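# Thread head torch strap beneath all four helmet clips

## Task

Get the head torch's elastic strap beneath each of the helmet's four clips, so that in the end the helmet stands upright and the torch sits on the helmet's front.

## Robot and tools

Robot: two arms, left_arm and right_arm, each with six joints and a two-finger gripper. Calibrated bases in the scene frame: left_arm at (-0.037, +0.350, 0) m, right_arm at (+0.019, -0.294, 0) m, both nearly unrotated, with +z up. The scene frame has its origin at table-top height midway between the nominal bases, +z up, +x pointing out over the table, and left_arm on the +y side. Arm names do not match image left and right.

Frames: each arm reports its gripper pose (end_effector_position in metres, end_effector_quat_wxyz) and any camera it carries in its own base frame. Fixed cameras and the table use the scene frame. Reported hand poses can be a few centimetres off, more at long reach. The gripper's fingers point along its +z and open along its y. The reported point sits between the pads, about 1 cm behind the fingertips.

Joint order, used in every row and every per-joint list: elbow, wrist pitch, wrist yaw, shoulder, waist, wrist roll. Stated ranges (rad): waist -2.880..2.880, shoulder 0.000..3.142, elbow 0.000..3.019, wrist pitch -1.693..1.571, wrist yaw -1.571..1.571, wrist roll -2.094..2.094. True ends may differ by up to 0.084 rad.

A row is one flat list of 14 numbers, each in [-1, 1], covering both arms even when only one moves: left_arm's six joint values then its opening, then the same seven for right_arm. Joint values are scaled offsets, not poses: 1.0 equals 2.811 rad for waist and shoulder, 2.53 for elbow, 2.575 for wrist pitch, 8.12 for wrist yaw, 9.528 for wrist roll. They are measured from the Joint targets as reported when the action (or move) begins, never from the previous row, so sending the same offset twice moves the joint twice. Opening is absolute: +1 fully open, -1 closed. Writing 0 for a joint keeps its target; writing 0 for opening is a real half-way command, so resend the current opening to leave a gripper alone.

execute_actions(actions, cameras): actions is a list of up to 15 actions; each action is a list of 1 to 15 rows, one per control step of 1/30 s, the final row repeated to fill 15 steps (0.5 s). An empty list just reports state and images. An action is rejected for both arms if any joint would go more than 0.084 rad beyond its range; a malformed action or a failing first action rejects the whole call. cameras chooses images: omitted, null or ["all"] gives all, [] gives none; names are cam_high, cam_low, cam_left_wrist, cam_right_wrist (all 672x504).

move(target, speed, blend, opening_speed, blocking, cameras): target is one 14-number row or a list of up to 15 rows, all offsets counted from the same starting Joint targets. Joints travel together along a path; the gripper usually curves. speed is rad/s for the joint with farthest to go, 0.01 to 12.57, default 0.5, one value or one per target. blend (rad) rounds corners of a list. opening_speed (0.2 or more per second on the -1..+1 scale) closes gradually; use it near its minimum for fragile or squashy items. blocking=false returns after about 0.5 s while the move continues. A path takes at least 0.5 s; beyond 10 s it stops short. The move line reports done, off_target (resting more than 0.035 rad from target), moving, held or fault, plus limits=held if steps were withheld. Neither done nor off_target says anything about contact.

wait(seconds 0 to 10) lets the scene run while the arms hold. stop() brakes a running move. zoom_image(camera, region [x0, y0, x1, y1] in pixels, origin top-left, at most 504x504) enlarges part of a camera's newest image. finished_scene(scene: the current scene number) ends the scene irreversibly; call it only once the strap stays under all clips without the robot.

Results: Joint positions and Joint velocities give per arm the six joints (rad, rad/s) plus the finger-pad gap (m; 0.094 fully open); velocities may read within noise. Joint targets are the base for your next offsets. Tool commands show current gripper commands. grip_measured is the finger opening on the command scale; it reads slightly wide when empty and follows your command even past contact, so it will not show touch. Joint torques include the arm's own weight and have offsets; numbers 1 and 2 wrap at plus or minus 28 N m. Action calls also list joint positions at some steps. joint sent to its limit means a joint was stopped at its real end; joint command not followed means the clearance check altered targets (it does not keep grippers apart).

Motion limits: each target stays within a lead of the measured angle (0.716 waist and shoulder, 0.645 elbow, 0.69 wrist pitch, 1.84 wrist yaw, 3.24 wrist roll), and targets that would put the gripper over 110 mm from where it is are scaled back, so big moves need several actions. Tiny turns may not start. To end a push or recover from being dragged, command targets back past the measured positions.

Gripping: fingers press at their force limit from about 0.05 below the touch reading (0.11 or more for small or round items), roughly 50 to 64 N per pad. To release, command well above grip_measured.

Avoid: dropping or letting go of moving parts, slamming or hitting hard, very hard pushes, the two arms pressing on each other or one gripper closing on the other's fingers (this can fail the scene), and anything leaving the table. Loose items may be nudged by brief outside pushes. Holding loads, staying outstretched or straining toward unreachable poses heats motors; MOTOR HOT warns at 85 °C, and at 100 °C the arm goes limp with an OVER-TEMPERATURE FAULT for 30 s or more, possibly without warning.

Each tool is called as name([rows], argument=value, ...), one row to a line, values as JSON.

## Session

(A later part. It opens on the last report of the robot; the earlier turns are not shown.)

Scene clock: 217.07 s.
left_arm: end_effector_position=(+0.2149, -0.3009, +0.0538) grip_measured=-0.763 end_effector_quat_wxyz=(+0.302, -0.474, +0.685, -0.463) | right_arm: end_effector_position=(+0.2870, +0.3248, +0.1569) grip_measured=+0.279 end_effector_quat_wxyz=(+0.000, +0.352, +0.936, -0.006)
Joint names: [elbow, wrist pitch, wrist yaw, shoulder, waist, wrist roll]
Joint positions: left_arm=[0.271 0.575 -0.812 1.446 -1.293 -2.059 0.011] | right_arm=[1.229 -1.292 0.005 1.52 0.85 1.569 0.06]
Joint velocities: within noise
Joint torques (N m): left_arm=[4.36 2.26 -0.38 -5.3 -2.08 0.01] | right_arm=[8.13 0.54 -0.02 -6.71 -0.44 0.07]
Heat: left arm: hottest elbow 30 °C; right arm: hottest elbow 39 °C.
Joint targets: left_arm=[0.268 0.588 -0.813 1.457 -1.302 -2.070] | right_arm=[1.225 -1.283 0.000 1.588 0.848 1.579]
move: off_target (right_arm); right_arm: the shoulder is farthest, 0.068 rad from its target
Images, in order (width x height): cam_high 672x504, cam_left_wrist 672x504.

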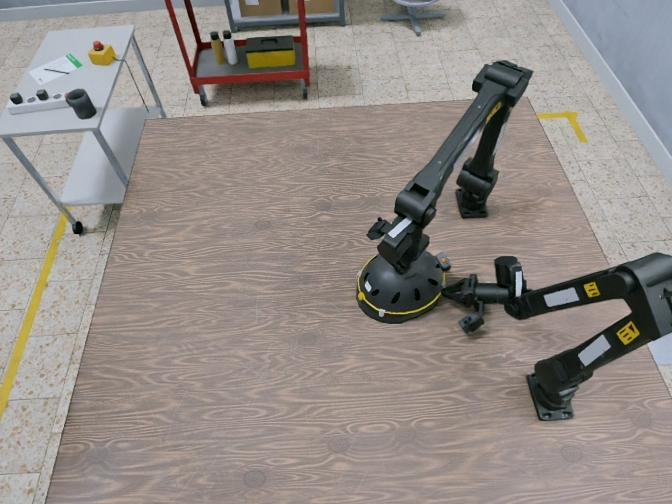

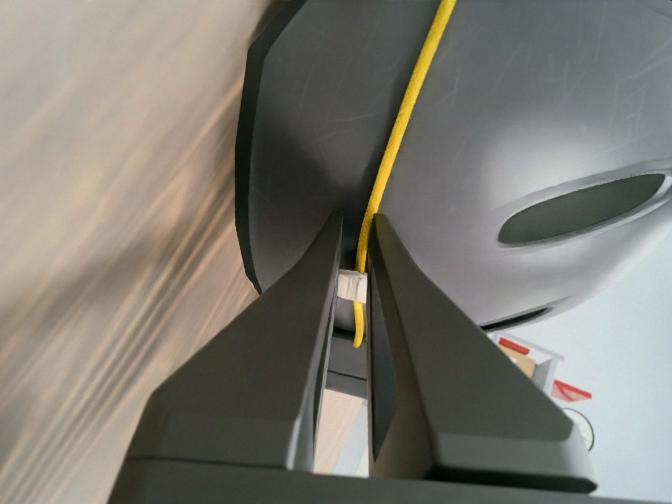

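move([
  [-0.0131, -0.1216, -0.016, -0.0801, -0.0573, 0, -0.76, 0, 0, 0, -0.0299, 0, 0, 0.28],
  [0.1431, -0.426, 0.0262, -0.1839, 0.0185, 0.0178, -0.76, 0.085, -0.0862, 0, -0.0455, 0.0032, 0, 0.28],
], speed=[0.3, 0.8], blend=[0.03, 0], cameras=["cam_left_wrist", "cam_high"])

zoom_image(camera="cam_high", region=[400, 235, 490, 315])

Scene clock: 253.60 s.
left_arm: end_effector_position=(+0.2023, -0.3076, +0.1862) grip_measured=-0.763 end_effector_quat_wxyz=(+0.273, -0.388, +0.811, -0.343) | right_arm: end_effector_position=(+0.2851, +0.3234, +0.2353) grip_measured=+0.279 end_effector_quat_wxyz=(-0.001, +0.352, +0.936, -0.006)
Joint names: [elbow, wrist pitch, wrist yaw, shoulder, waist, wrist roll]
Joint positions: left_arm=[0.594 -0.503 -0.603 0.937 -1.256 -1.914 0.011] | right_arm=[1.389 -1.496 0.002 1.475 0.85 1.569 0.06]
Joint velocities: within noise
Joint torques (N m): left_arm=[12.75 1.29 -0.28 -3.84 -0.67 0.27] | right_arm=[12.74 -0.32 0.09 -13.57 0.03 0.07]
Heat: left arm: hottest elbow 30 °C; right arm: hottest elbow 39 °C.
Joint targets: left_arm=[0.630 -0.509 -0.600 0.939 -1.251 -1.900] | right_arm=[1.440 -1.505 0.000 1.460 0.857 1.579]
move: off_target (left_arm, right_arm); left_arm: the elbow is farthest, 0.036 rad from its target; right_arm: the elbow is farthest, 0.051 rad from its target
Images, in order (width x height): cam_high 672x504, cam_left_wrist 672x504.

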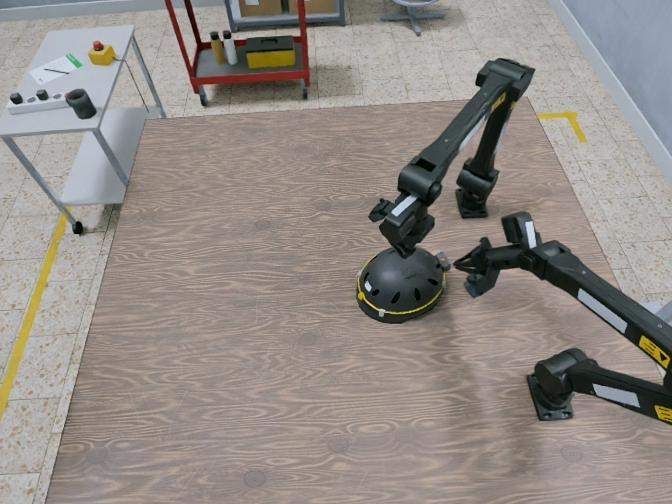

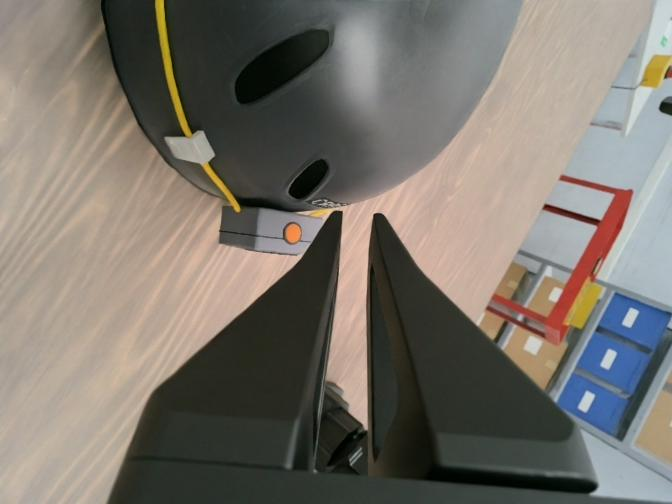

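Scaled by 5.600 from the camera's 672x504 image, which has a finer 960x720 frame.

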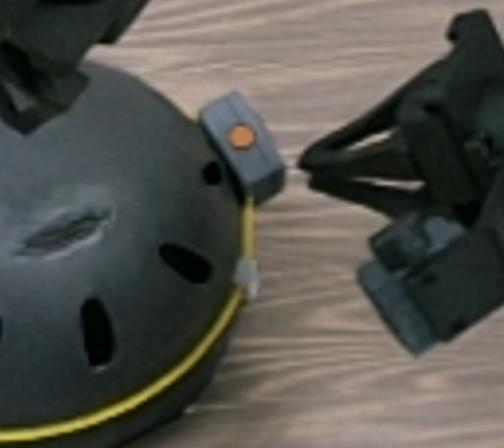

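execute_actions(actions=[], cameras=["cam_high"])

Scene clock: 270.93 s.
left_arm: end_effector_position=(+0.2023, -0.3076, +0.1862) grip_measured=-0.763 end_effector_quat_wxyz=(+0.273, -0.387, +0.811, -0.342) | right_arm: end_effector_position=(+0.2851, +0.3234, +0.2353) grip_measured=+0.279 end_effector_quat_wxyz=(-0.001, +0.352, +0.936, -0.006)
Joint names: [elbow, wrist pitch, wrist yaw, shoulder, waist, wrist roll]
Joint positions: left_arm=[0.594 -0.503 -0.603 0.937 -1.256 -1.912 0.011] | right_arm=[1.389 -1.496 0.002 1.475 0.85 1.569 0.06]
Joint velocities: within noise
Joint torques (N m): left_arm=[12.68 1.28 -0.27 -3.78 -0.73 0.24] | right_arm=[12.74 -0.34 0.09 -13.57 0.21 0.07]
Heat: left arm: hottest elbow 31 °C; right arm: hottest elbow 41 °C.
Joint targets: left_arm=[0.630 -0.509 -0.600 0.939 -1.251 -1.900] | right_arm=[1.440 -1.505 0.000 1.460 0.857 1.580]
Tool commands: left_gripper/opening=-0.76 right_gripper/opening=+0.28
Images, in order (width x height): cam_high 672x504.

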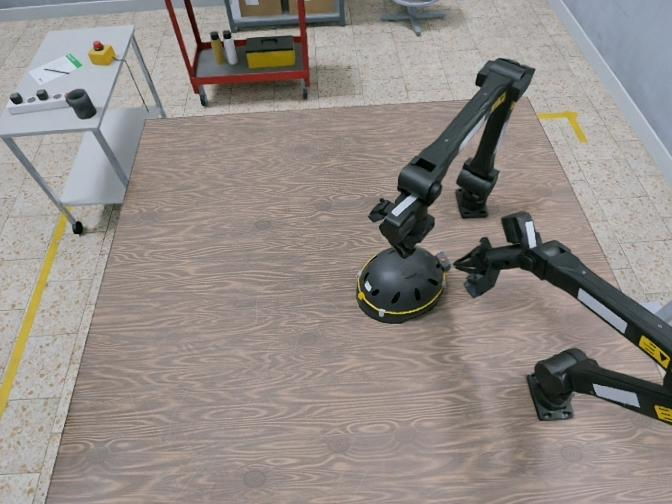

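move([
  [0,0,0,0,0,0,0.28,-0.26087,0.23146,-0.08621,-0.25258,-0.21594,-0.06087,-0.5],
  [0.36759,-0.38951,0.07389,0.23123,0.15760,0.03463,0.28,-0.49802,0.56699,-0.14409,-0.16542,-0.29562,-0.08701,-0.5],
  [0.29684,-0.32350,0.07389,0.23835,0.15760,0.03453,0.28,-0.51660,0.76078,-0.13054,-0.08111,-0.24226,-0.06266,-0.5],
], speed=[0.9,0.8,0.4], blend=0.08)

Scene clock: 312.80 s.
left_arm: end_effector_position=(+0.3287, -0.3404, +0.1778) grip_measured=+0.278 end_effector_quat_wxyz=(+0.001, -0.380, +0.925, +0.000) | right_arm: end_effector_position=(+0.2300, +0.1909, +0.0749) grip_measured=-0.498 end_effector_quat_wxyz=(+0.076, +0.095, +0.799, +0.588)
Joint names: [elbow, wrist pitch, wrist yaw, shoulder, waist, wrist roll]
Joint positions: left_arm=[1.378 -1.35 -0.003 1.599 -0.803 -1.583 0.06] | right_arm=[0.134 0.437 -1.062 1.225 0.168 0.97 0.024]
Joint velocities: within noise
Joint torques (N m): left_arm=[9.1 0.76 -0.06 -12.92 -1.55 0.15] | right_arm=[5.2 2.33 -0.17 -3.14 0.26 -0.03]
Heat: left arm: hottest elbow 33 °C; right arm: hottest elbow 44 °C.
Joint targets: left_arm=[1.381 -1.342 0.000 1.610 -0.807 -1.571] | right_arm=[0.133 0.454 -1.061 1.232 0.176 0.982]
move: done; blend cut to 0 rad at target 1

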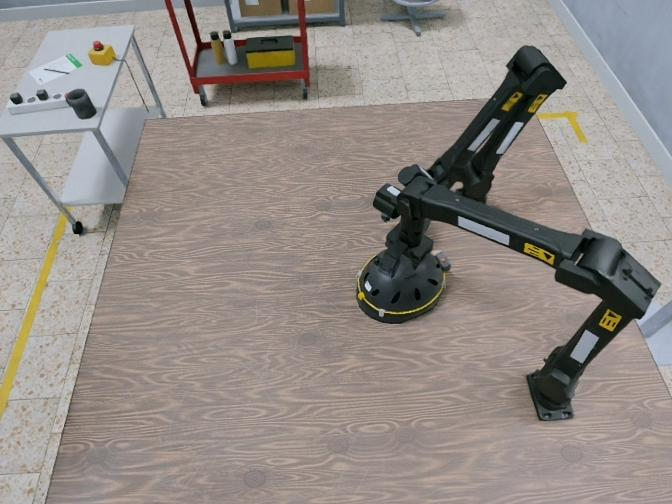

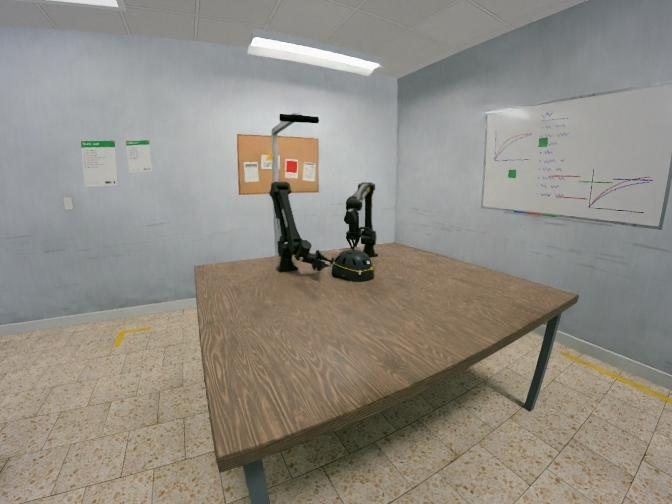

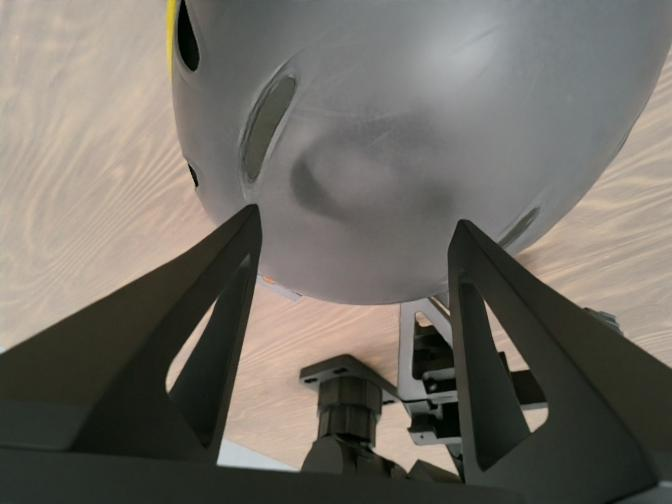

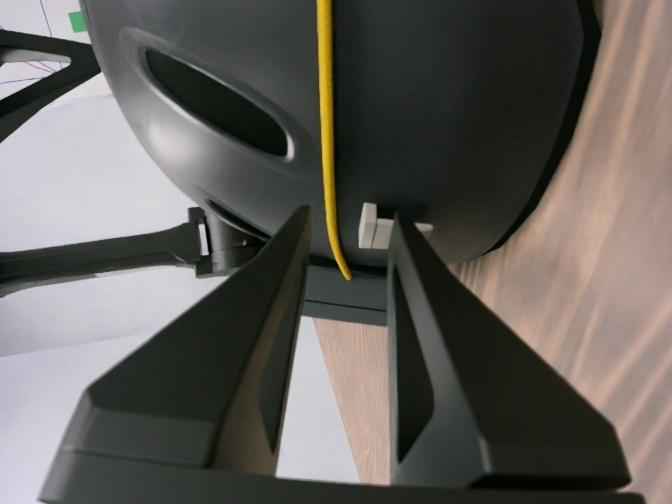

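move([
  [-0.00395,0.00971,0,0.00534,0,0,0.28,0,0,0,0,0,0,-0.5],
  [-0.00791,0.01748,0,0.03024,0,0,0.28,0,0,0,0,0,0,-0.5],
], speed=[0.08,0.05], cameras=["cam_right_wrist"])

zoom_image(camera="cam_right_wrist", region=[260, 120, 480, 285])

Scene clock: 332.90 s.
left_arm: end_effector_position=(+0.3357, -0.3478, +0.1630) grip_measured=+0.278 end_effector_quat_wxyz=(+0.004, -0.380, +0.925, -0.006) | right_arm: end_effector_position=(+0.2301, +0.1909, +0.0749) grip_measured=-0.498 end_effector_quat_wxyz=(+0.076, +0.096, +0.799, +0.588)
Joint names: [elbow, wrist pitch, wrist yaw, shoulder, waist, wrist roll]
Joint positions: left_arm=[1.371 -1.302 -0.003 1.625 -0.803 -1.583 0.06] | right_arm=[0.134 0.437 -1.062 1.225 0.168 0.972 0.024]
Joint velocities: within noise
Joint torques (N m): left_arm=[8.03 0.68 -0.07 -8.35 -1.55 0.14] | right_arm=[5.22 2.29 -0.17 -3.02 0.21 -0.06]
Heat: left arm: hottest elbow 33 °C; right arm: hottest elbow 42 °C.
Joint targets: left_arm=[1.362 -1.297 0.000 1.694 -0.807 -1.571] | right_arm=[0.133 0.454 -1.060 1.232 0.176 0.982]
move: off_target (left_arm); left_arm: the shoulder is farthest, 0.070 rad from its target
Images, in order (width x height): cam_right_wrist 672x504.

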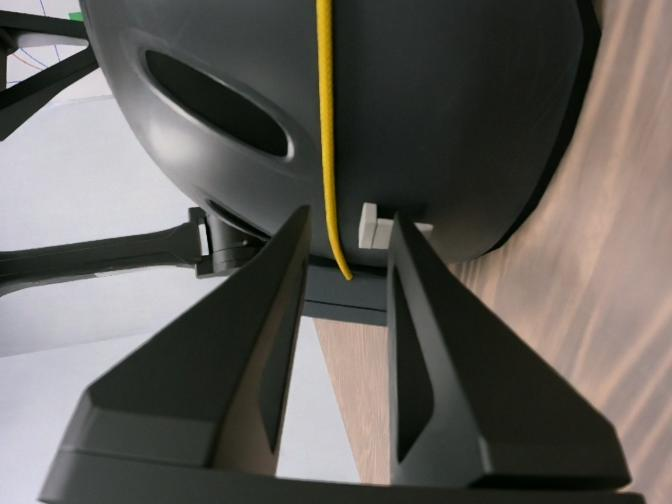

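Scaled by 2.291 from the camera's 672x504 image, which has a finer 960x720 frame.

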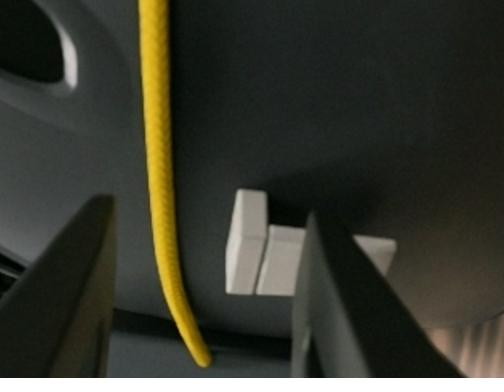

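move(target=[0,0,0,0.00711,0,0,0.28,0.01265,-0.02097,0.00160,-0.02028,0.00534,0.00294,-0.5], speed=0.12, cameras=["cam_right_wrist"])

zoom_image(camera="cam_right_wrist", region=[260, 120, 480, 285])

Scene clock: 387.97 s.
left_arm: end_effector_position=(+0.3363, -0.3483, +0.1620) grip_measured=+0.278 end_effector_quat_wxyz=(+0.003, -0.380, +0.925, -0.005) | right_arm: end_effector_position=(+0.2285, +0.1932, +0.0797) grip_measured=-0.498 end_effector_quat_wxyz=(+0.073, +0.101, +0.799, +0.588)
Joint names: [elbow, wrist pitch, wrist yaw, shoulder, waist, wrist roll]
Joint positions: left_arm=[1.373 -1.302 -0.003 1.629 -0.803 -1.582 0.06] | right_arm=[0.134 0.409 -1.049 1.185 0.182 0.998 0.024]
Joint velocities: within noise
Joint torques (N m): left_arm=[7.84 0.69 -0.08 -7 -1.55 0.14] | right_arm=[7.99 1.14 -0.16 -4.25 0.32 -0.04]
Heat: left arm: hottest elbow 33 °C; right arm: hottest elbow 38 °C.
Joint targets: left_arm=[1.362 -1.297 0.000 1.715 -0.807 -1.571] | right_arm=[0.165 0.400 -1.047 1.175 0.190 1.011]
move: off_target (left_arm); left_arm: the shoulder is farthest, 0.085 rad from its target
Images, in order (width x height): cam_right_wrist 672x504.

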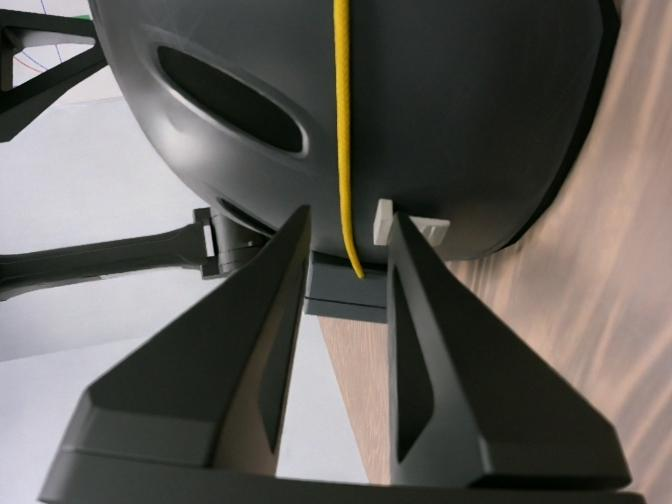

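Scaled by 2.291 from the camera's 672x504 image, which has a finer 960x720 frame.

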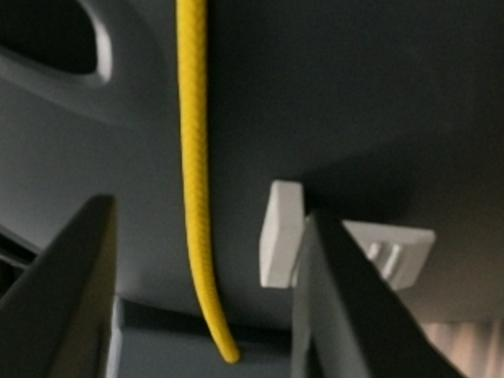

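move(target=[0,0,0,0,0,0,0.28,0.00870,-0.01087,-0.00259,0.01423,-0.01245,-0.00525,-0.5], speed=0.1, cameras=["cam_right_wrist"])

zoom_image(camera="cam_right_wrist", region=[260, 120, 480, 285])

Scene clock: 415.20 s.
left_arm: end_effector_position=(+0.3363, -0.3483, +0.1620) grip_measured=+0.278 end_effector_quat_wxyz=(+0.003, -0.380, +0.925, -0.005) | right_arm: end_effector_position=(+0.2337, +0.1904, +0.0781) grip_measured=-0.498 end_effector_quat_wxyz=(+0.068, +0.103, +0.800, +0.587)
Joint names: [elbow, wrist pitch, wrist yaw, shoulder, waist, wrist roll]
Joint positions: left_arm=[1.373 -1.302 -0.003 1.629 -0.803 -1.582 0.06] | right_arm=[0.151 0.381 -1.066 1.206 0.163 0.973 0.024]
Joint velocities: within noise
Joint torques (N m): left_arm=[7.86 0.66 -0.06 -7 -1.49 0.14] | right_arm=[8.31 1.09 -0.33 -2.9 -0.91 -0.28]
Heat: left arm: hottest elbow 32 °C; right arm: hottest elbow 39 °C.
Joint targets: left_arm=[1.362 -1.297 0.000 1.715 -0.807 -1.571] | right_arm=[0.187 0.372 -1.068 1.215 0.156 0.960]
move: off_target (left_arm, right_arm); left_arm: the shoulder is farthest, 0.086 rad from its target; right_arm: the elbow is farthest, 0.036 rad from its target
Images, in order (width x height): cam_right_wrist 672x504.

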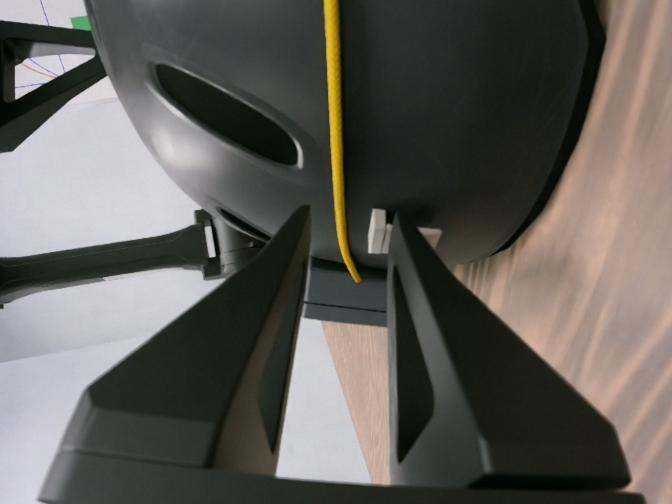

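Scaled by 2.291 from the camera's 672x504 image, which has a finer 960x720 frame.

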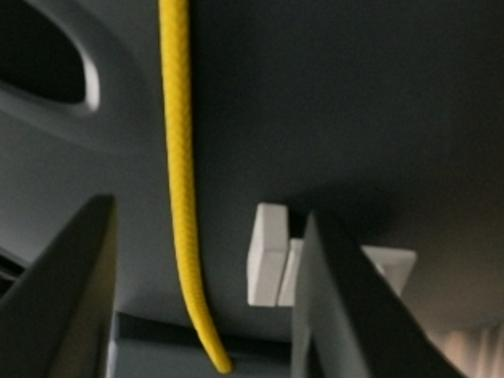

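move(target=[0,0,0,0,0,0,0.28,0.00593,0.04330,0.00622,0.01743,0.02561,0.00829,-0.5], speed=0.12, cameras=["cam_right_wrist"])

zoom_image(camera="cam_right_wrist", region=[260, 120, 480, 285])

Scene clock: 458.13 s.
left_arm: end_effector_position=(+0.3363, -0.3483, +0.1620) grip_measured=+0.278 end_effector_quat_wxyz=(+0.003, -0.380, +0.925, -0.005) | right_arm: end_effector_position=(+0.2406, +0.2032, +0.0774) grip_measured=-0.498 end_effector_quat_wxyz=(+0.070, +0.100, +0.802, +0.585)
Joint names: [elbow, wrist pitch, wrist yaw, shoulder, waist, wrist roll]
Joint positions: left_arm=[1.373 -1.302 -0.003 1.629 -0.803 -1.582 0.06] | right_arm=[0.166 0.465 -1.02 1.254 0.219 1.027 0.024]
Joint velocities: within noise
Joint torques (N m): left_arm=[7.86 0.66 -0.07 -6.95 -1.55 0.14] | right_arm=[8.1 2.41 -0.16 -3.43 0.09 -0.03]
Heat: left arm: hottest elbow 31 °C; right arm: hottest elbow 40 °C.
Joint targets: left_arm=[1.362 -1.297 0.000 1.715 -0.807 -1.571] | right_arm=[0.202 0.484 -1.018 1.264 0.227 1.039]
move: off_target (left_arm, right_arm); left_arm: the shoulder is farthest, 0.086 rad from its target; right_arm: the elbow is farthest, 0.036 rad from its target
Images, in order (width x height): cam_right_wrist 672x504.

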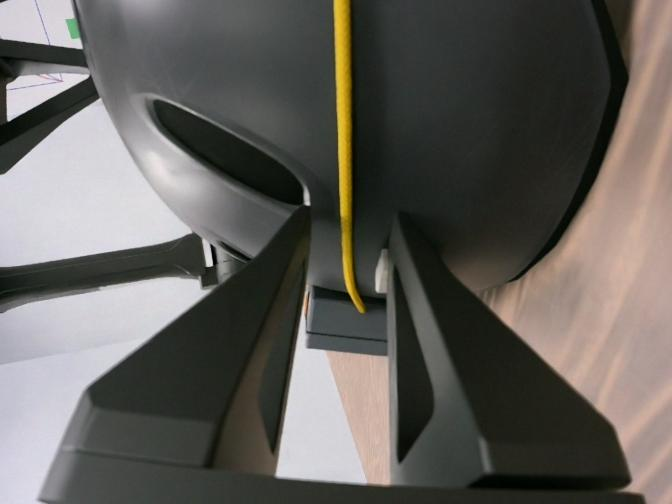

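Scaled by 2.291 from the camera's 672x504 image, which has a finer 960x720 frame.

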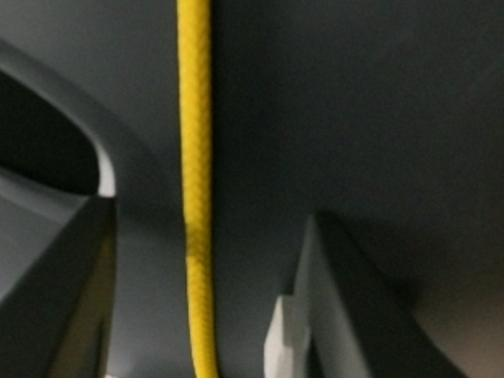

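move([
  [0,0,0,0,0,0,0.28,0.00553,-0.02214,-0.00271,0.00107,-0.01245,-0.00514,-0.5],
  [0,0,0,0,0,0,0.28,0.00553,-0.00155,-0.00025,0.00711,-0.00107,-0.00084,-0.5],
], speed=[0.12,0.08], cameras=["cam_right_wrist"])

zoom_image(camera="cam_right_wrist", region=[260, 140, 480, 305])

Scene clock: 479.90 s.
left_arm: end_effector_position=(+0.3363, -0.3483, +0.1620) grip_measured=+0.278 end_effector_quat_wxyz=(+0.003, -0.380, +0.925, -0.005) | right_arm: end_effector_position=(+0.2468, +0.2020, +0.0768) grip_measured=-0.498 end_effector_quat_wxyz=(+0.070, +0.104, +0.802, +0.584)
Joint names: [elbow, wrist pitch, wrist yaw, shoulder, waist, wrist roll]
Joint positions: left_arm=[1.373 -1.302 -0.003 1.629 -0.803 -1.582 0.06] | right_arm=[0.181 0.458 -1.024 1.272 0.209 1.021 0.024]
Joint velocities: within noise
Joint torques (N m): left_arm=[7.83 0.69 -0.07 -7 -1.55 0.14] | right_arm=[7.99 2.58 -0.07 -3.49 0.79 -0.06]
Heat: left arm: hottest elbow 31 °C; right arm: hottest elbow 39 °C.
Joint targets: left_arm=[1.362 -1.297 0.000 1.715 -0.807 -1.571] | right_arm=[0.216 0.480 -1.020 1.284 0.224 1.032]
move: off_target (left_arm); left_arm: the shoulder is farthest, 0.086 rad from its target
Images, in order (width x height): cam_right_wrist 672x504.

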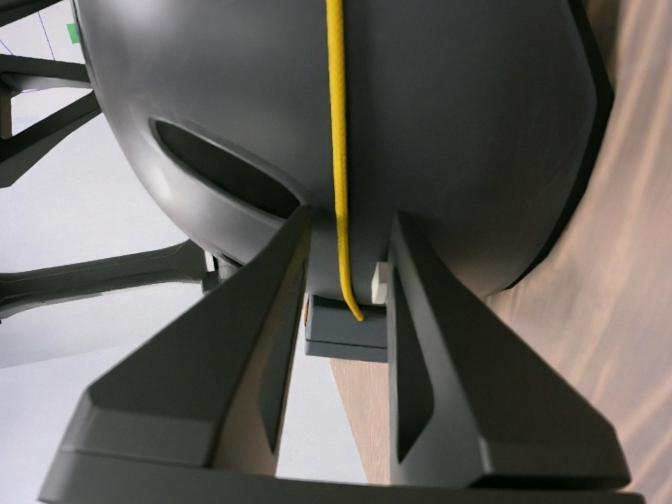

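Scaled by 2.291 from the camera's 672x504 image, which has a finer 960x720 frame.

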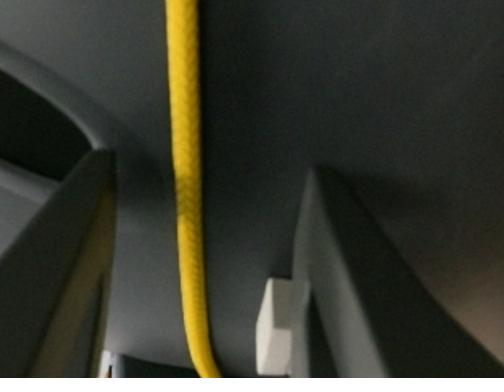

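move(target=[0,0,0,0,0,0,0.28,0.0014,0.01282,0.0016,0.00526,0.0058,0.00197,-0.5], speed=0.06, cameras=["cam_right_wrist"])

zoom_image(camera="cam_right_wrist", region=[260, 140, 480, 305])

Scene clock: 484.30 s.
left_arm: end_effector_position=(+0.3379, -0.3472, +0.1619) grip_measured=+0.278 end_effector_quat_wxyz=(+0.006, -0.380, +0.925, -0.004) | right_arm: end_effector_position=(+0.2488, +0.2042, +0.0769) grip_measured=-0.498 end_effector_quat_wxyz=(+0.073, +0.105, +0.801, +0.585)
Joint names: [elbow, wrist pitch, wrist yaw, shoulder, waist, wrist roll]
Joint positions: left_arm=[1.373 -1.302 -0.009 1.63 -0.801 -1.581 0.06] | right_arm=[0.181 0.491 -1.013 1.285 0.219 1.04 0.024]
Joint velocities: within noise
Joint torques (N m): left_arm=[7.77 0.66 0.14 -7 -1.67 0.12] | right_arm=[8.17 2.56 -0.01 -3.49 1.14 -0.06]
Heat: left arm: hottest elbow 31 °C; right arm: hottest elbow 39 °C.
Joint targets: left_arm=[1.361 -1.297 0.000 1.715 -0.807 -1.571] | right_arm=[0.220 0.513 -1.007 1.299 0.241 1.050]
move: off_target (left_arm, right_arm); left_arm: the shoulder is farthest, 0.085 rad from its target; right_arm: the elbow is farthest, 0.039 rad from its target
Images, in order (width x height): cam_right_wrist 672x504.

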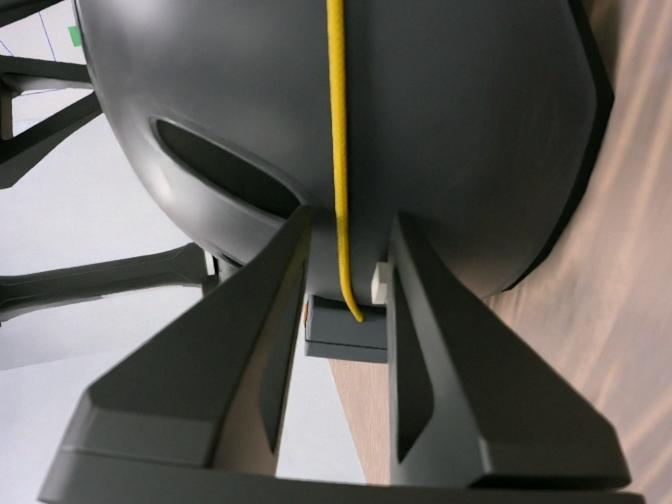

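Scaled by 2.291 from the camera's 672x504 image, which has a finer 960x720 frame.

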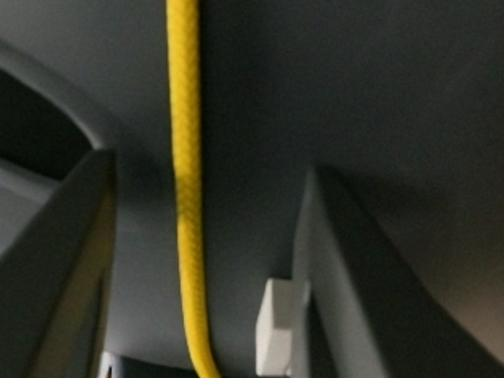

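move(target=[0,0,0,0,0,0,0.28,0,-0.0050,-0.0006,-0.0026,-0.0025,-0.0008,-1.0], speed=0.06, opening_speed=0.4, cameras=["cam_right_wrist"])

zoom_image(camera="cam_right_wrist", region=[260, 140, 480, 305])

Scene clock: 490.53 s.
left_arm: end_effector_position=(+0.3379, -0.3471, +0.1619) grip_measured=+0.278 end_effector_quat_wxyz=(+0.006, -0.380, +0.925, -0.004) | right_arm: end_effector_position=(+0.2491, +0.2040, +0.0756) grip_measured=-0.986 end_effector_quat_wxyz=(+0.072, +0.107, +0.802, +0.584)
Joint names: [elbow, wrist pitch, wrist yaw, shoulder, waist, wrist roll]
Joint positions: left_arm=[1.373 -1.302 -0.009 1.63 -0.801 -1.581 0.06] | right_arm=[0.181 0.491 -1.008 1.288 0.219 1.041 0.001]
Joint velocities: within noise
Joint torques (N m): left_arm=[7.79 0.69 0.16 -7.06 -1.67 0.12] | right_arm=[8.12 1.94 -0.34 -4.42 0.56 -0.15]
Heat: left arm: hottest elbow 31 °C; right arm: hottest elbow 39 °C.
Joint targets: left_arm=[1.361 -1.297 0.000 1.715 -0.807 -1.571] | right_arm=[0.220 0.500 -1.012 1.292 0.234 1.042]
move: off_target (left_arm, right_arm); left_arm: the shoulder is farthest, 0.085 rad from its target; right_arm: the elbow is farthest, 0.039 rad from its target
Images, in order (width x height): cam_right_wrist 672x504.

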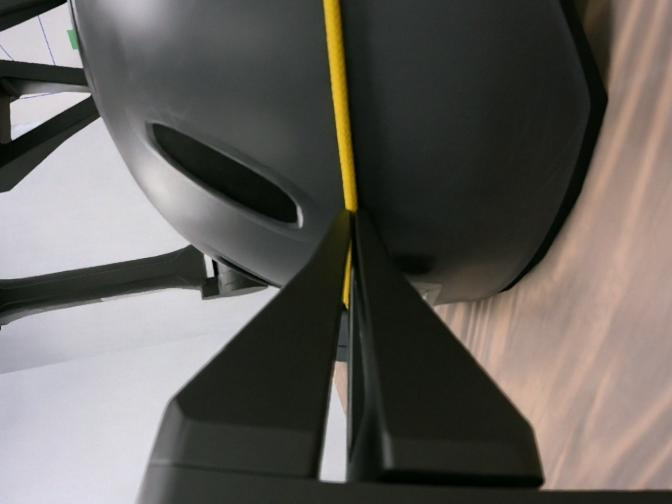

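Scaled by 2.291 from the camera's 672x504 image, which has a finer 960x720 frame.

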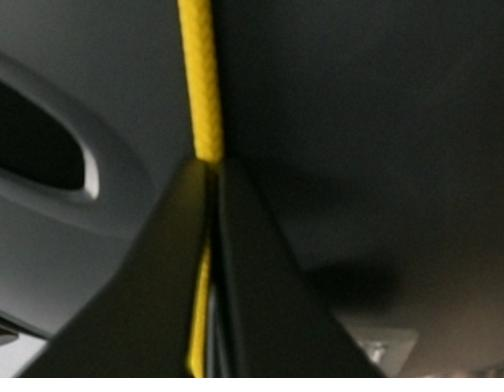

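move([
  [0,0,0,0,0,0,0.28,0.00237,-0.10252,-0.00443,-0.04056,-0.03308,-0.01679,-1.0],
  [0,0,0,0,0,0,0.28,0.01542,-0.23029,0.02808,-0.04625,-0.01103,-0.03663,-1.0],
], speed=[0.25,0.35], cameras=["cam_right_wrist","cam_high"])

zoom_image(camera="cam_right_wrist", region=[240, 120, 500, 315])

Scene clock: 531.63 s.
left_arm: end_effector_position=(+0.3380, -0.3474, +0.1620) grip_measured=+0.278 end_effector_quat_wxyz=(+0.006, -0.380, +0.925, -0.004) | right_arm: end_effector_position=(+0.2399, +0.1729, +0.0356) grip_measured=-0.986 end_effector_quat_wxyz=(+0.071, +0.117, +0.884, +0.446)
Joint names: [elbow, wrist pitch, wrist yaw, shoulder, waist, wrist roll]
Joint positions: left_arm=[1.374 -1.302 -0.008 1.63 -0.801 -1.581 0.06] | right_arm=[0.239 -0.074 -0.793 1.167 0.199 0.706 0.001]
Joint velocities: within noise
Joint torques (N m): left_arm=[7.71 0.66 0.13 -7.06 -1.79 0.12] | right_arm=[7.72 0.32 0.05 -4.54 -0.15 -0.27]
Heat: left arm: hottest elbow 31 °C; right arm: hottest elbow 39 °C.
Joint targets: left_arm=[1.361 -1.297 0.000 1.714 -0.807 -1.571] | right_arm=[0.259 -0.093 -0.784 1.161 0.203 0.694]
move: off_target (left_arm); left_arm: the shoulder is farthest, 0.085 rad from its target
Images, in order (width x height): cam_high 672x504, cam_right_wrist 672x504.

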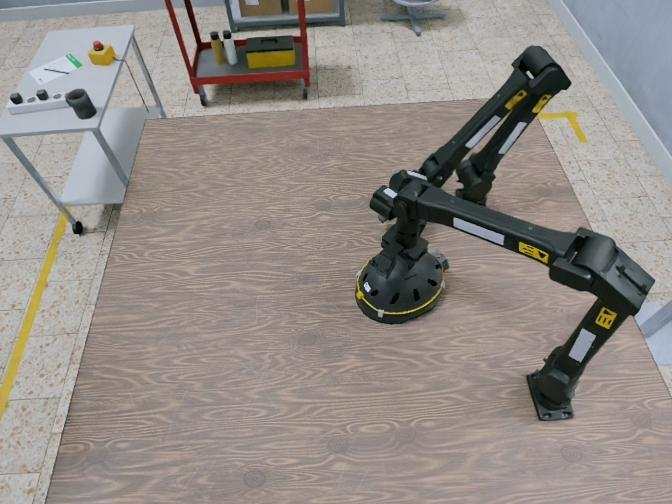

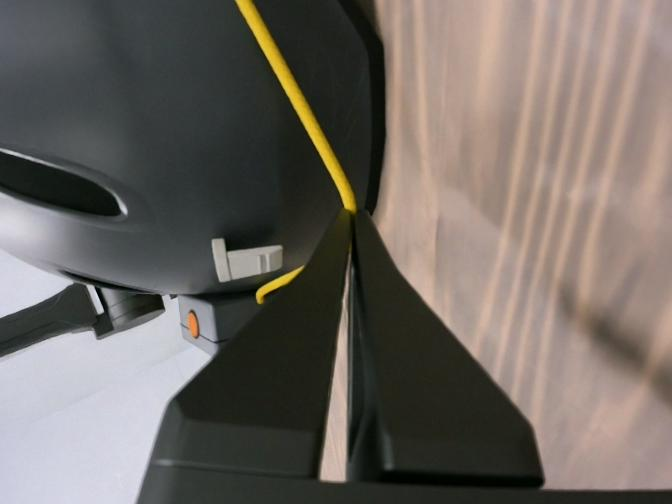

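Scaled by 1.938 from the camera's 672x504 image, which has a finer 960x720 frame.

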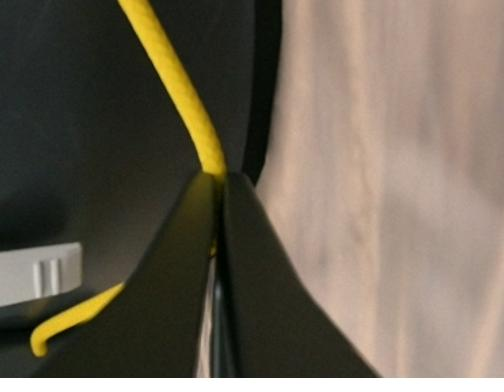

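move(target=[0,0,0,0,0,0,0.28,-0.01383,-0.00427,0,0.00925,-0.00285,0,-1.0], speed=0.1, cameras=["cam_right_wrist"])

zoom_image(camera="cam_right_wrist", region=[180, 160, 440, 355])

Scene clock: 541.33 s.
left_arm: end_effector_position=(+0.3380, -0.3474, +0.1620) grip_measured=+0.278 end_effector_quat_wxyz=(+0.006, -0.380, +0.925, -0.004) | right_arm: end_effector_position=(+0.2381, +0.1724, +0.0337) grip_measured=-0.986 end_effector_quat_wxyz=(+0.066, +0.119, +0.886, +0.444)
Joint names: [elbow, wrist pitch, wrist yaw, shoulder, waist, wrist roll]
Joint positions: left_arm=[1.374 -1.302 -0.008 1.63 -0.801 -1.581 0.06] | right_arm=[0.239 -0.084 -0.792 1.171 0.199 0.704 0.001]
Joint velocities: within noise
Joint torques (N m): left_arm=[7.68 0.68 0.13 -7.18 -1.73 0.12] | right_arm=[4.97 0.23 0.02 -2.55 -0.73 -0.25]
Heat: left arm: hottest elbow 31 °C; right arm: hottest elbow 39 °C.
Joint targets: left_arm=[1.361 -1.297 0.000 1.714 -0.807 -1.571] | right_arm=[0.224 -0.104 -0.784 1.188 0.195 0.693]
move: off_target (left_arm); left_arm: the shoulder is farthest, 0.084 rad from its target
Images, in order (width x height): cam_right_wrist 672x504.

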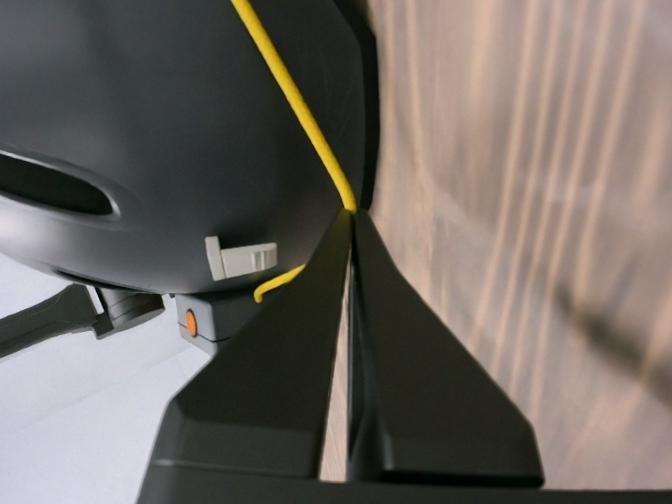

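Scaled by 1.938 from the camera's 672x504 image, which has a finer 960x720 frame.

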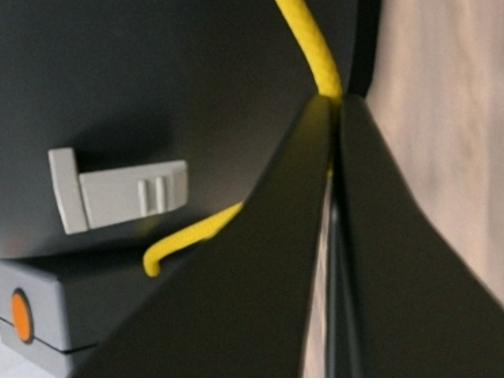

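move([
  [0,0,0,0,0,0,0.28,-0.01028,0.03845,0.00443,-0.00036,0.01387,0.01039,-1.0],
  [0,0,0,0,0,0,0.28,0.00751,0.06796,0.00973,0.01103,0.04055,0.01900,-1.0],
], speed=[0.12,0.12], cameras=["cam_right_wrist"])

zoom_image(camera="cam_right_wrist", region=[180, 160, 440, 355])

Scene clock: 572.93 s.
left_arm: end_effector_position=(+0.3381, -0.3485, +0.1621) grip_measured=+0.278 end_effector_quat_wxyz=(+0.005, -0.380, +0.925, -0.005) | right_arm: end_effector_position=(+0.2407, +0.1905, +0.0283) grip_measured=-0.986 end_effector_quat_wxyz=(+0.072, +0.140, +0.884, +0.439)
Joint names: [elbow, wrist pitch, wrist yaw, shoulder, waist, wrist roll]
Joint positions: left_arm=[1.376 -1.302 -0.004 1.632 -0.801 -1.58 0.06] | right_arm=[0.222 0.065 -0.706 1.204 0.299 0.862 0.001]
Joint velocities: within noise
Joint torques (N m): left_arm=[7.53 0.69 0 -7.3 -1.73 0.11] | right_arm=[7.54 1.63 -0.15 -3.02 0.26 -0.03]
Heat: left arm: hottest elbow 31 °C; right arm: hottest elbow 37 °C.
Joint targets: left_arm=[1.362 -1.297 0.000 1.714 -0.807 -1.571] | right_arm=[0.243 0.071 -0.705 1.219 0.309 0.874]
move: off_target (left_arm); left_arm: the shoulder is farthest, 0.082 rad from its target
Images, in order (width x height): cam_right_wrist 672x504.

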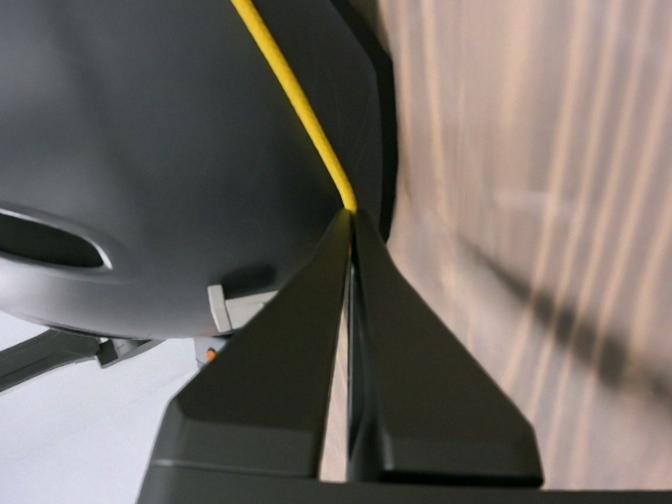

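Scaled by 1.938 from the camera's 672x504 image, which has a finer 960x720 frame.

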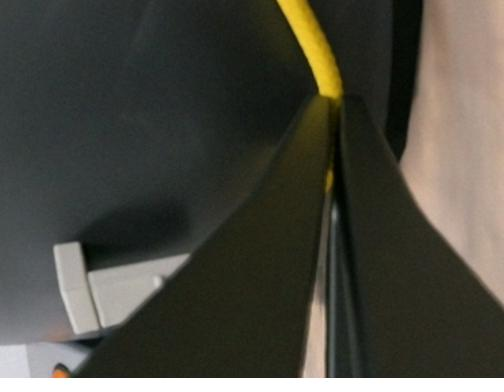

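move([
  [0,0,0,0,0,0,0.28,0,0.02602,-0.00653,0.00907,-0.01387,0.00084,-1.0],
  [0,0,0,0,0,0,0.28,-0.03518,0.14874,-0.02635,0.03095,-0.03415,0.01333,-1.0],
], speed=[0.15,0.2], cameras=["cam_right_wrist"])

zoom_image(camera="cam_right_wrist", region=[240, 160, 480, 340])

Scene clock: 594.67 s.
left_arm: end_effector_position=(+0.3381, -0.3485, +0.1621) grip_measured=+0.278 end_effector_quat_wxyz=(+0.005, -0.379, +0.925, -0.005) | right_arm: end_effector_position=(+0.2449, +0.1939, +0.0516) grip_measured=-0.986 end_effector_quat_wxyz=(+0.084, +0.132, +0.824, +0.545)
Joint names: [elbow, wrist pitch, wrist yaw, shoulder, waist, wrist roll]
Joint positions: left_arm=[1.376 -1.302 -0.004 1.632 -0.801 -1.579 0.06] | right_arm=[0.157 0.438 -0.915 1.295 0.22 0.989 0.001]
Joint velocities: within noise
Joint torques (N m): left_arm=[7.51 0.68 0 -7.24 -1.67 0.11] | right_arm=[4.62 2.26 -0.34 -3.55 -0.91 -0.04]
Heat: left arm: hottest elbow 32 °C; right arm: hottest elbow 38 °C.
Joint targets: left_arm=[1.362 -1.297 0.000 1.714 -0.807 -1.571] | right_arm=[0.154 0.454 -0.919 1.305 0.213 1.001]
move: off_target (left_arm); left_arm: the shoulder is farthest, 0.082 rad from its target
Images, in order (width x height): cam_right_wrist 672x504.

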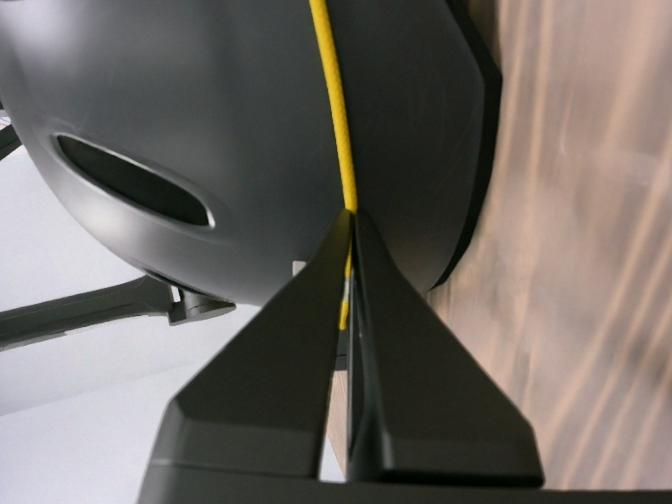

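Scaled by 2.100 from the camera's 672x504 image, which has a finer 960x720 frame.

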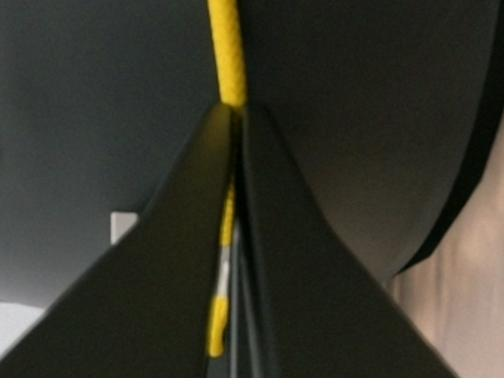

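move(target=[0,0,0,0,0,0,0.28,0,0.0140,0,0,0,0,-1.0], speed=0.1, cameras=["cam_right_wrist"])

zoom_image(camera="cam_right_wrist", region=[240, 160, 480, 340])

Scene clock: 598.63 s.
left_arm: end_effector_position=(+0.3381, -0.3485, +0.1621) grip_measured=+0.278 end_effector_quat_wxyz=(+0.005, -0.379, +0.925, -0.005) | right_arm: end_effector_position=(+0.2465, +0.1944, +0.0550) grip_measured=-0.986 end_effector_quat_wxyz=(+0.094, +0.125, +0.821, +0.550)
Joint names: [elbow, wrist pitch, wrist yaw, shoulder, waist, wrist roll]
Joint positions: left_arm=[1.376 -1.302 -0.004 1.632 -0.801 -1.579 0.06] | right_arm=[0.154 0.471 -0.917 1.295 0.22 0.991 0.001]
Joint velocities: within noise
Joint torques (N m): left_arm=[7.51 0.7 0 -7.3 -1.73 0.11] | right_arm=[4.9 2.41 -0.27 -3.49 -0.91 -0.04]
Heat: left arm: hottest elbow 32 °C; right arm: hottest elbow 37 °C.
Joint targets: left_arm=[1.362 -1.297 0.000 1.714 -0.807 -1.571] | right_arm=[0.154 0.490 -0.919 1.305 0.213 1.002]
move: off_target (left_arm); left_arm: the shoulder is farthest, 0.082 rad from its target
Images, in order (width x height): cam_right_wrist 672x504.

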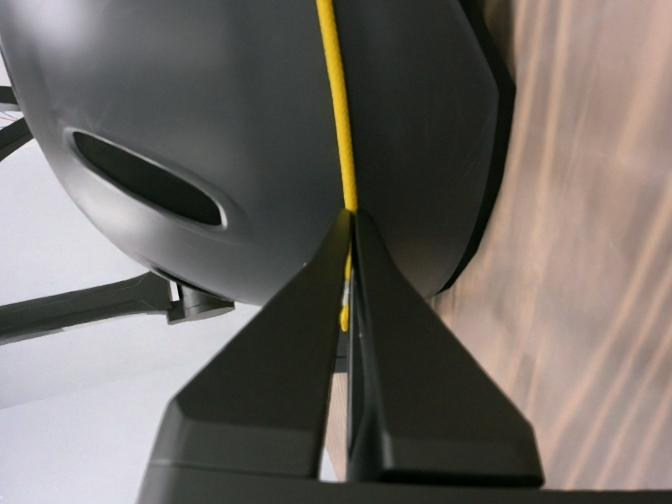

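Scaled by 2.100 from the camera's 672x504 image, which has a finer 960x720 frame.

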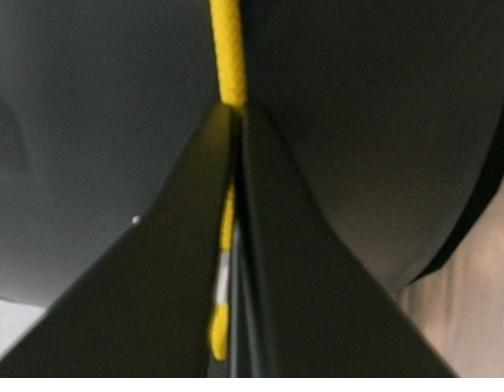

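move([
  [0,0,0,0,0,0,0.28,0,0,0,0,0,0,-0.76],
  [0,0,0,0,0,0,0.28,0.01186,-0.20699,-0.01995,-0.09178,-0.08075,-0.03170,-0.76],
], speed=[0.3,0.35], opening_speed=0.5, cameras=["cam_right_wrist","cam_high"])

zoom_image(camera="cam_right_wrist", region=[240, 120, 520, 330])

Scene clock: 614.93 s.
left_arm: end_effector_position=(+0.3381, -0.3485, +0.1621) grip_measured=+0.278 end_effector_quat_wxyz=(+0.005, -0.379, +0.925, -0.005) | right_arm: end_effector_position=(+0.2242, +0.1493, +0.0686) grip_measured=-0.762 end_effector_quat_wxyz=(+0.082, +0.138, +0.820, +0.550)
Joint names: [elbow, wrist pitch, wrist yaw, shoulder, waist, wrist roll]
Joint positions: left_arm=[1.376 -1.302 -0.004 1.632 -0.801 -1.579 0.06] | right_arm=[0.154 -0.035 -1.078 1.056 -0.008 0.712 0.011]
Joint velocities: within noise
Joint torques (N m): left_arm=[7.51 0.7 0 -7.24 -1.67 0.11] | right_arm=[8.69 0.8 -0.43 -3.19 -0.85 -0.27]
Heat: left arm: hottest elbow 32 °C; right arm: hottest elbow 37 °C.
Joint targets: left_arm=[1.362 -1.297 0.000 1.714 -0.807 -1.571] | right_arm=[0.184 -0.043 -1.081 1.047 -0.014 0.700]
move: off_target (left_arm); left_arm: the shoulder is farthest, 0.082 rad from its target
Images, in order (width x height): cam_high 672x504, cam_right_wrist 672x504.

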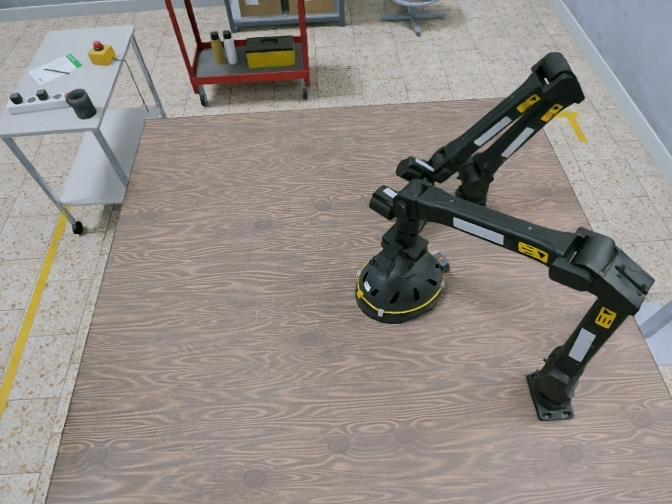

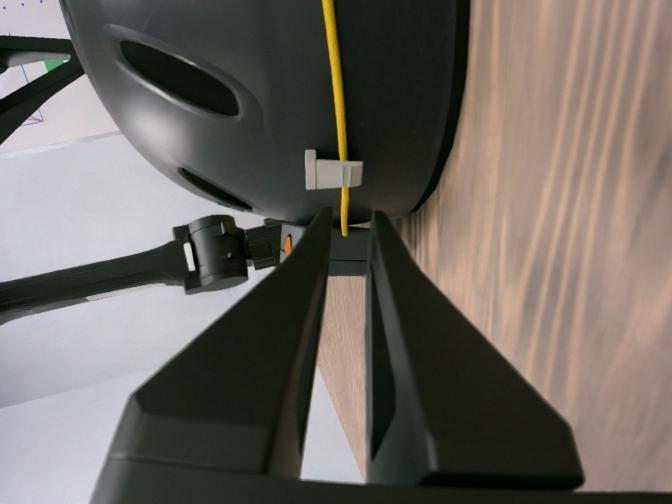

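Scaled by 1.800 from the camera's 672x504 image, which has a finer 960x720 frame.

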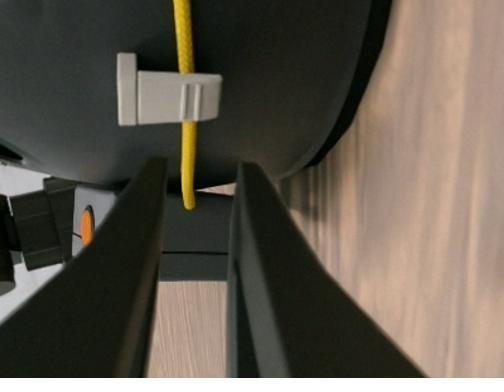

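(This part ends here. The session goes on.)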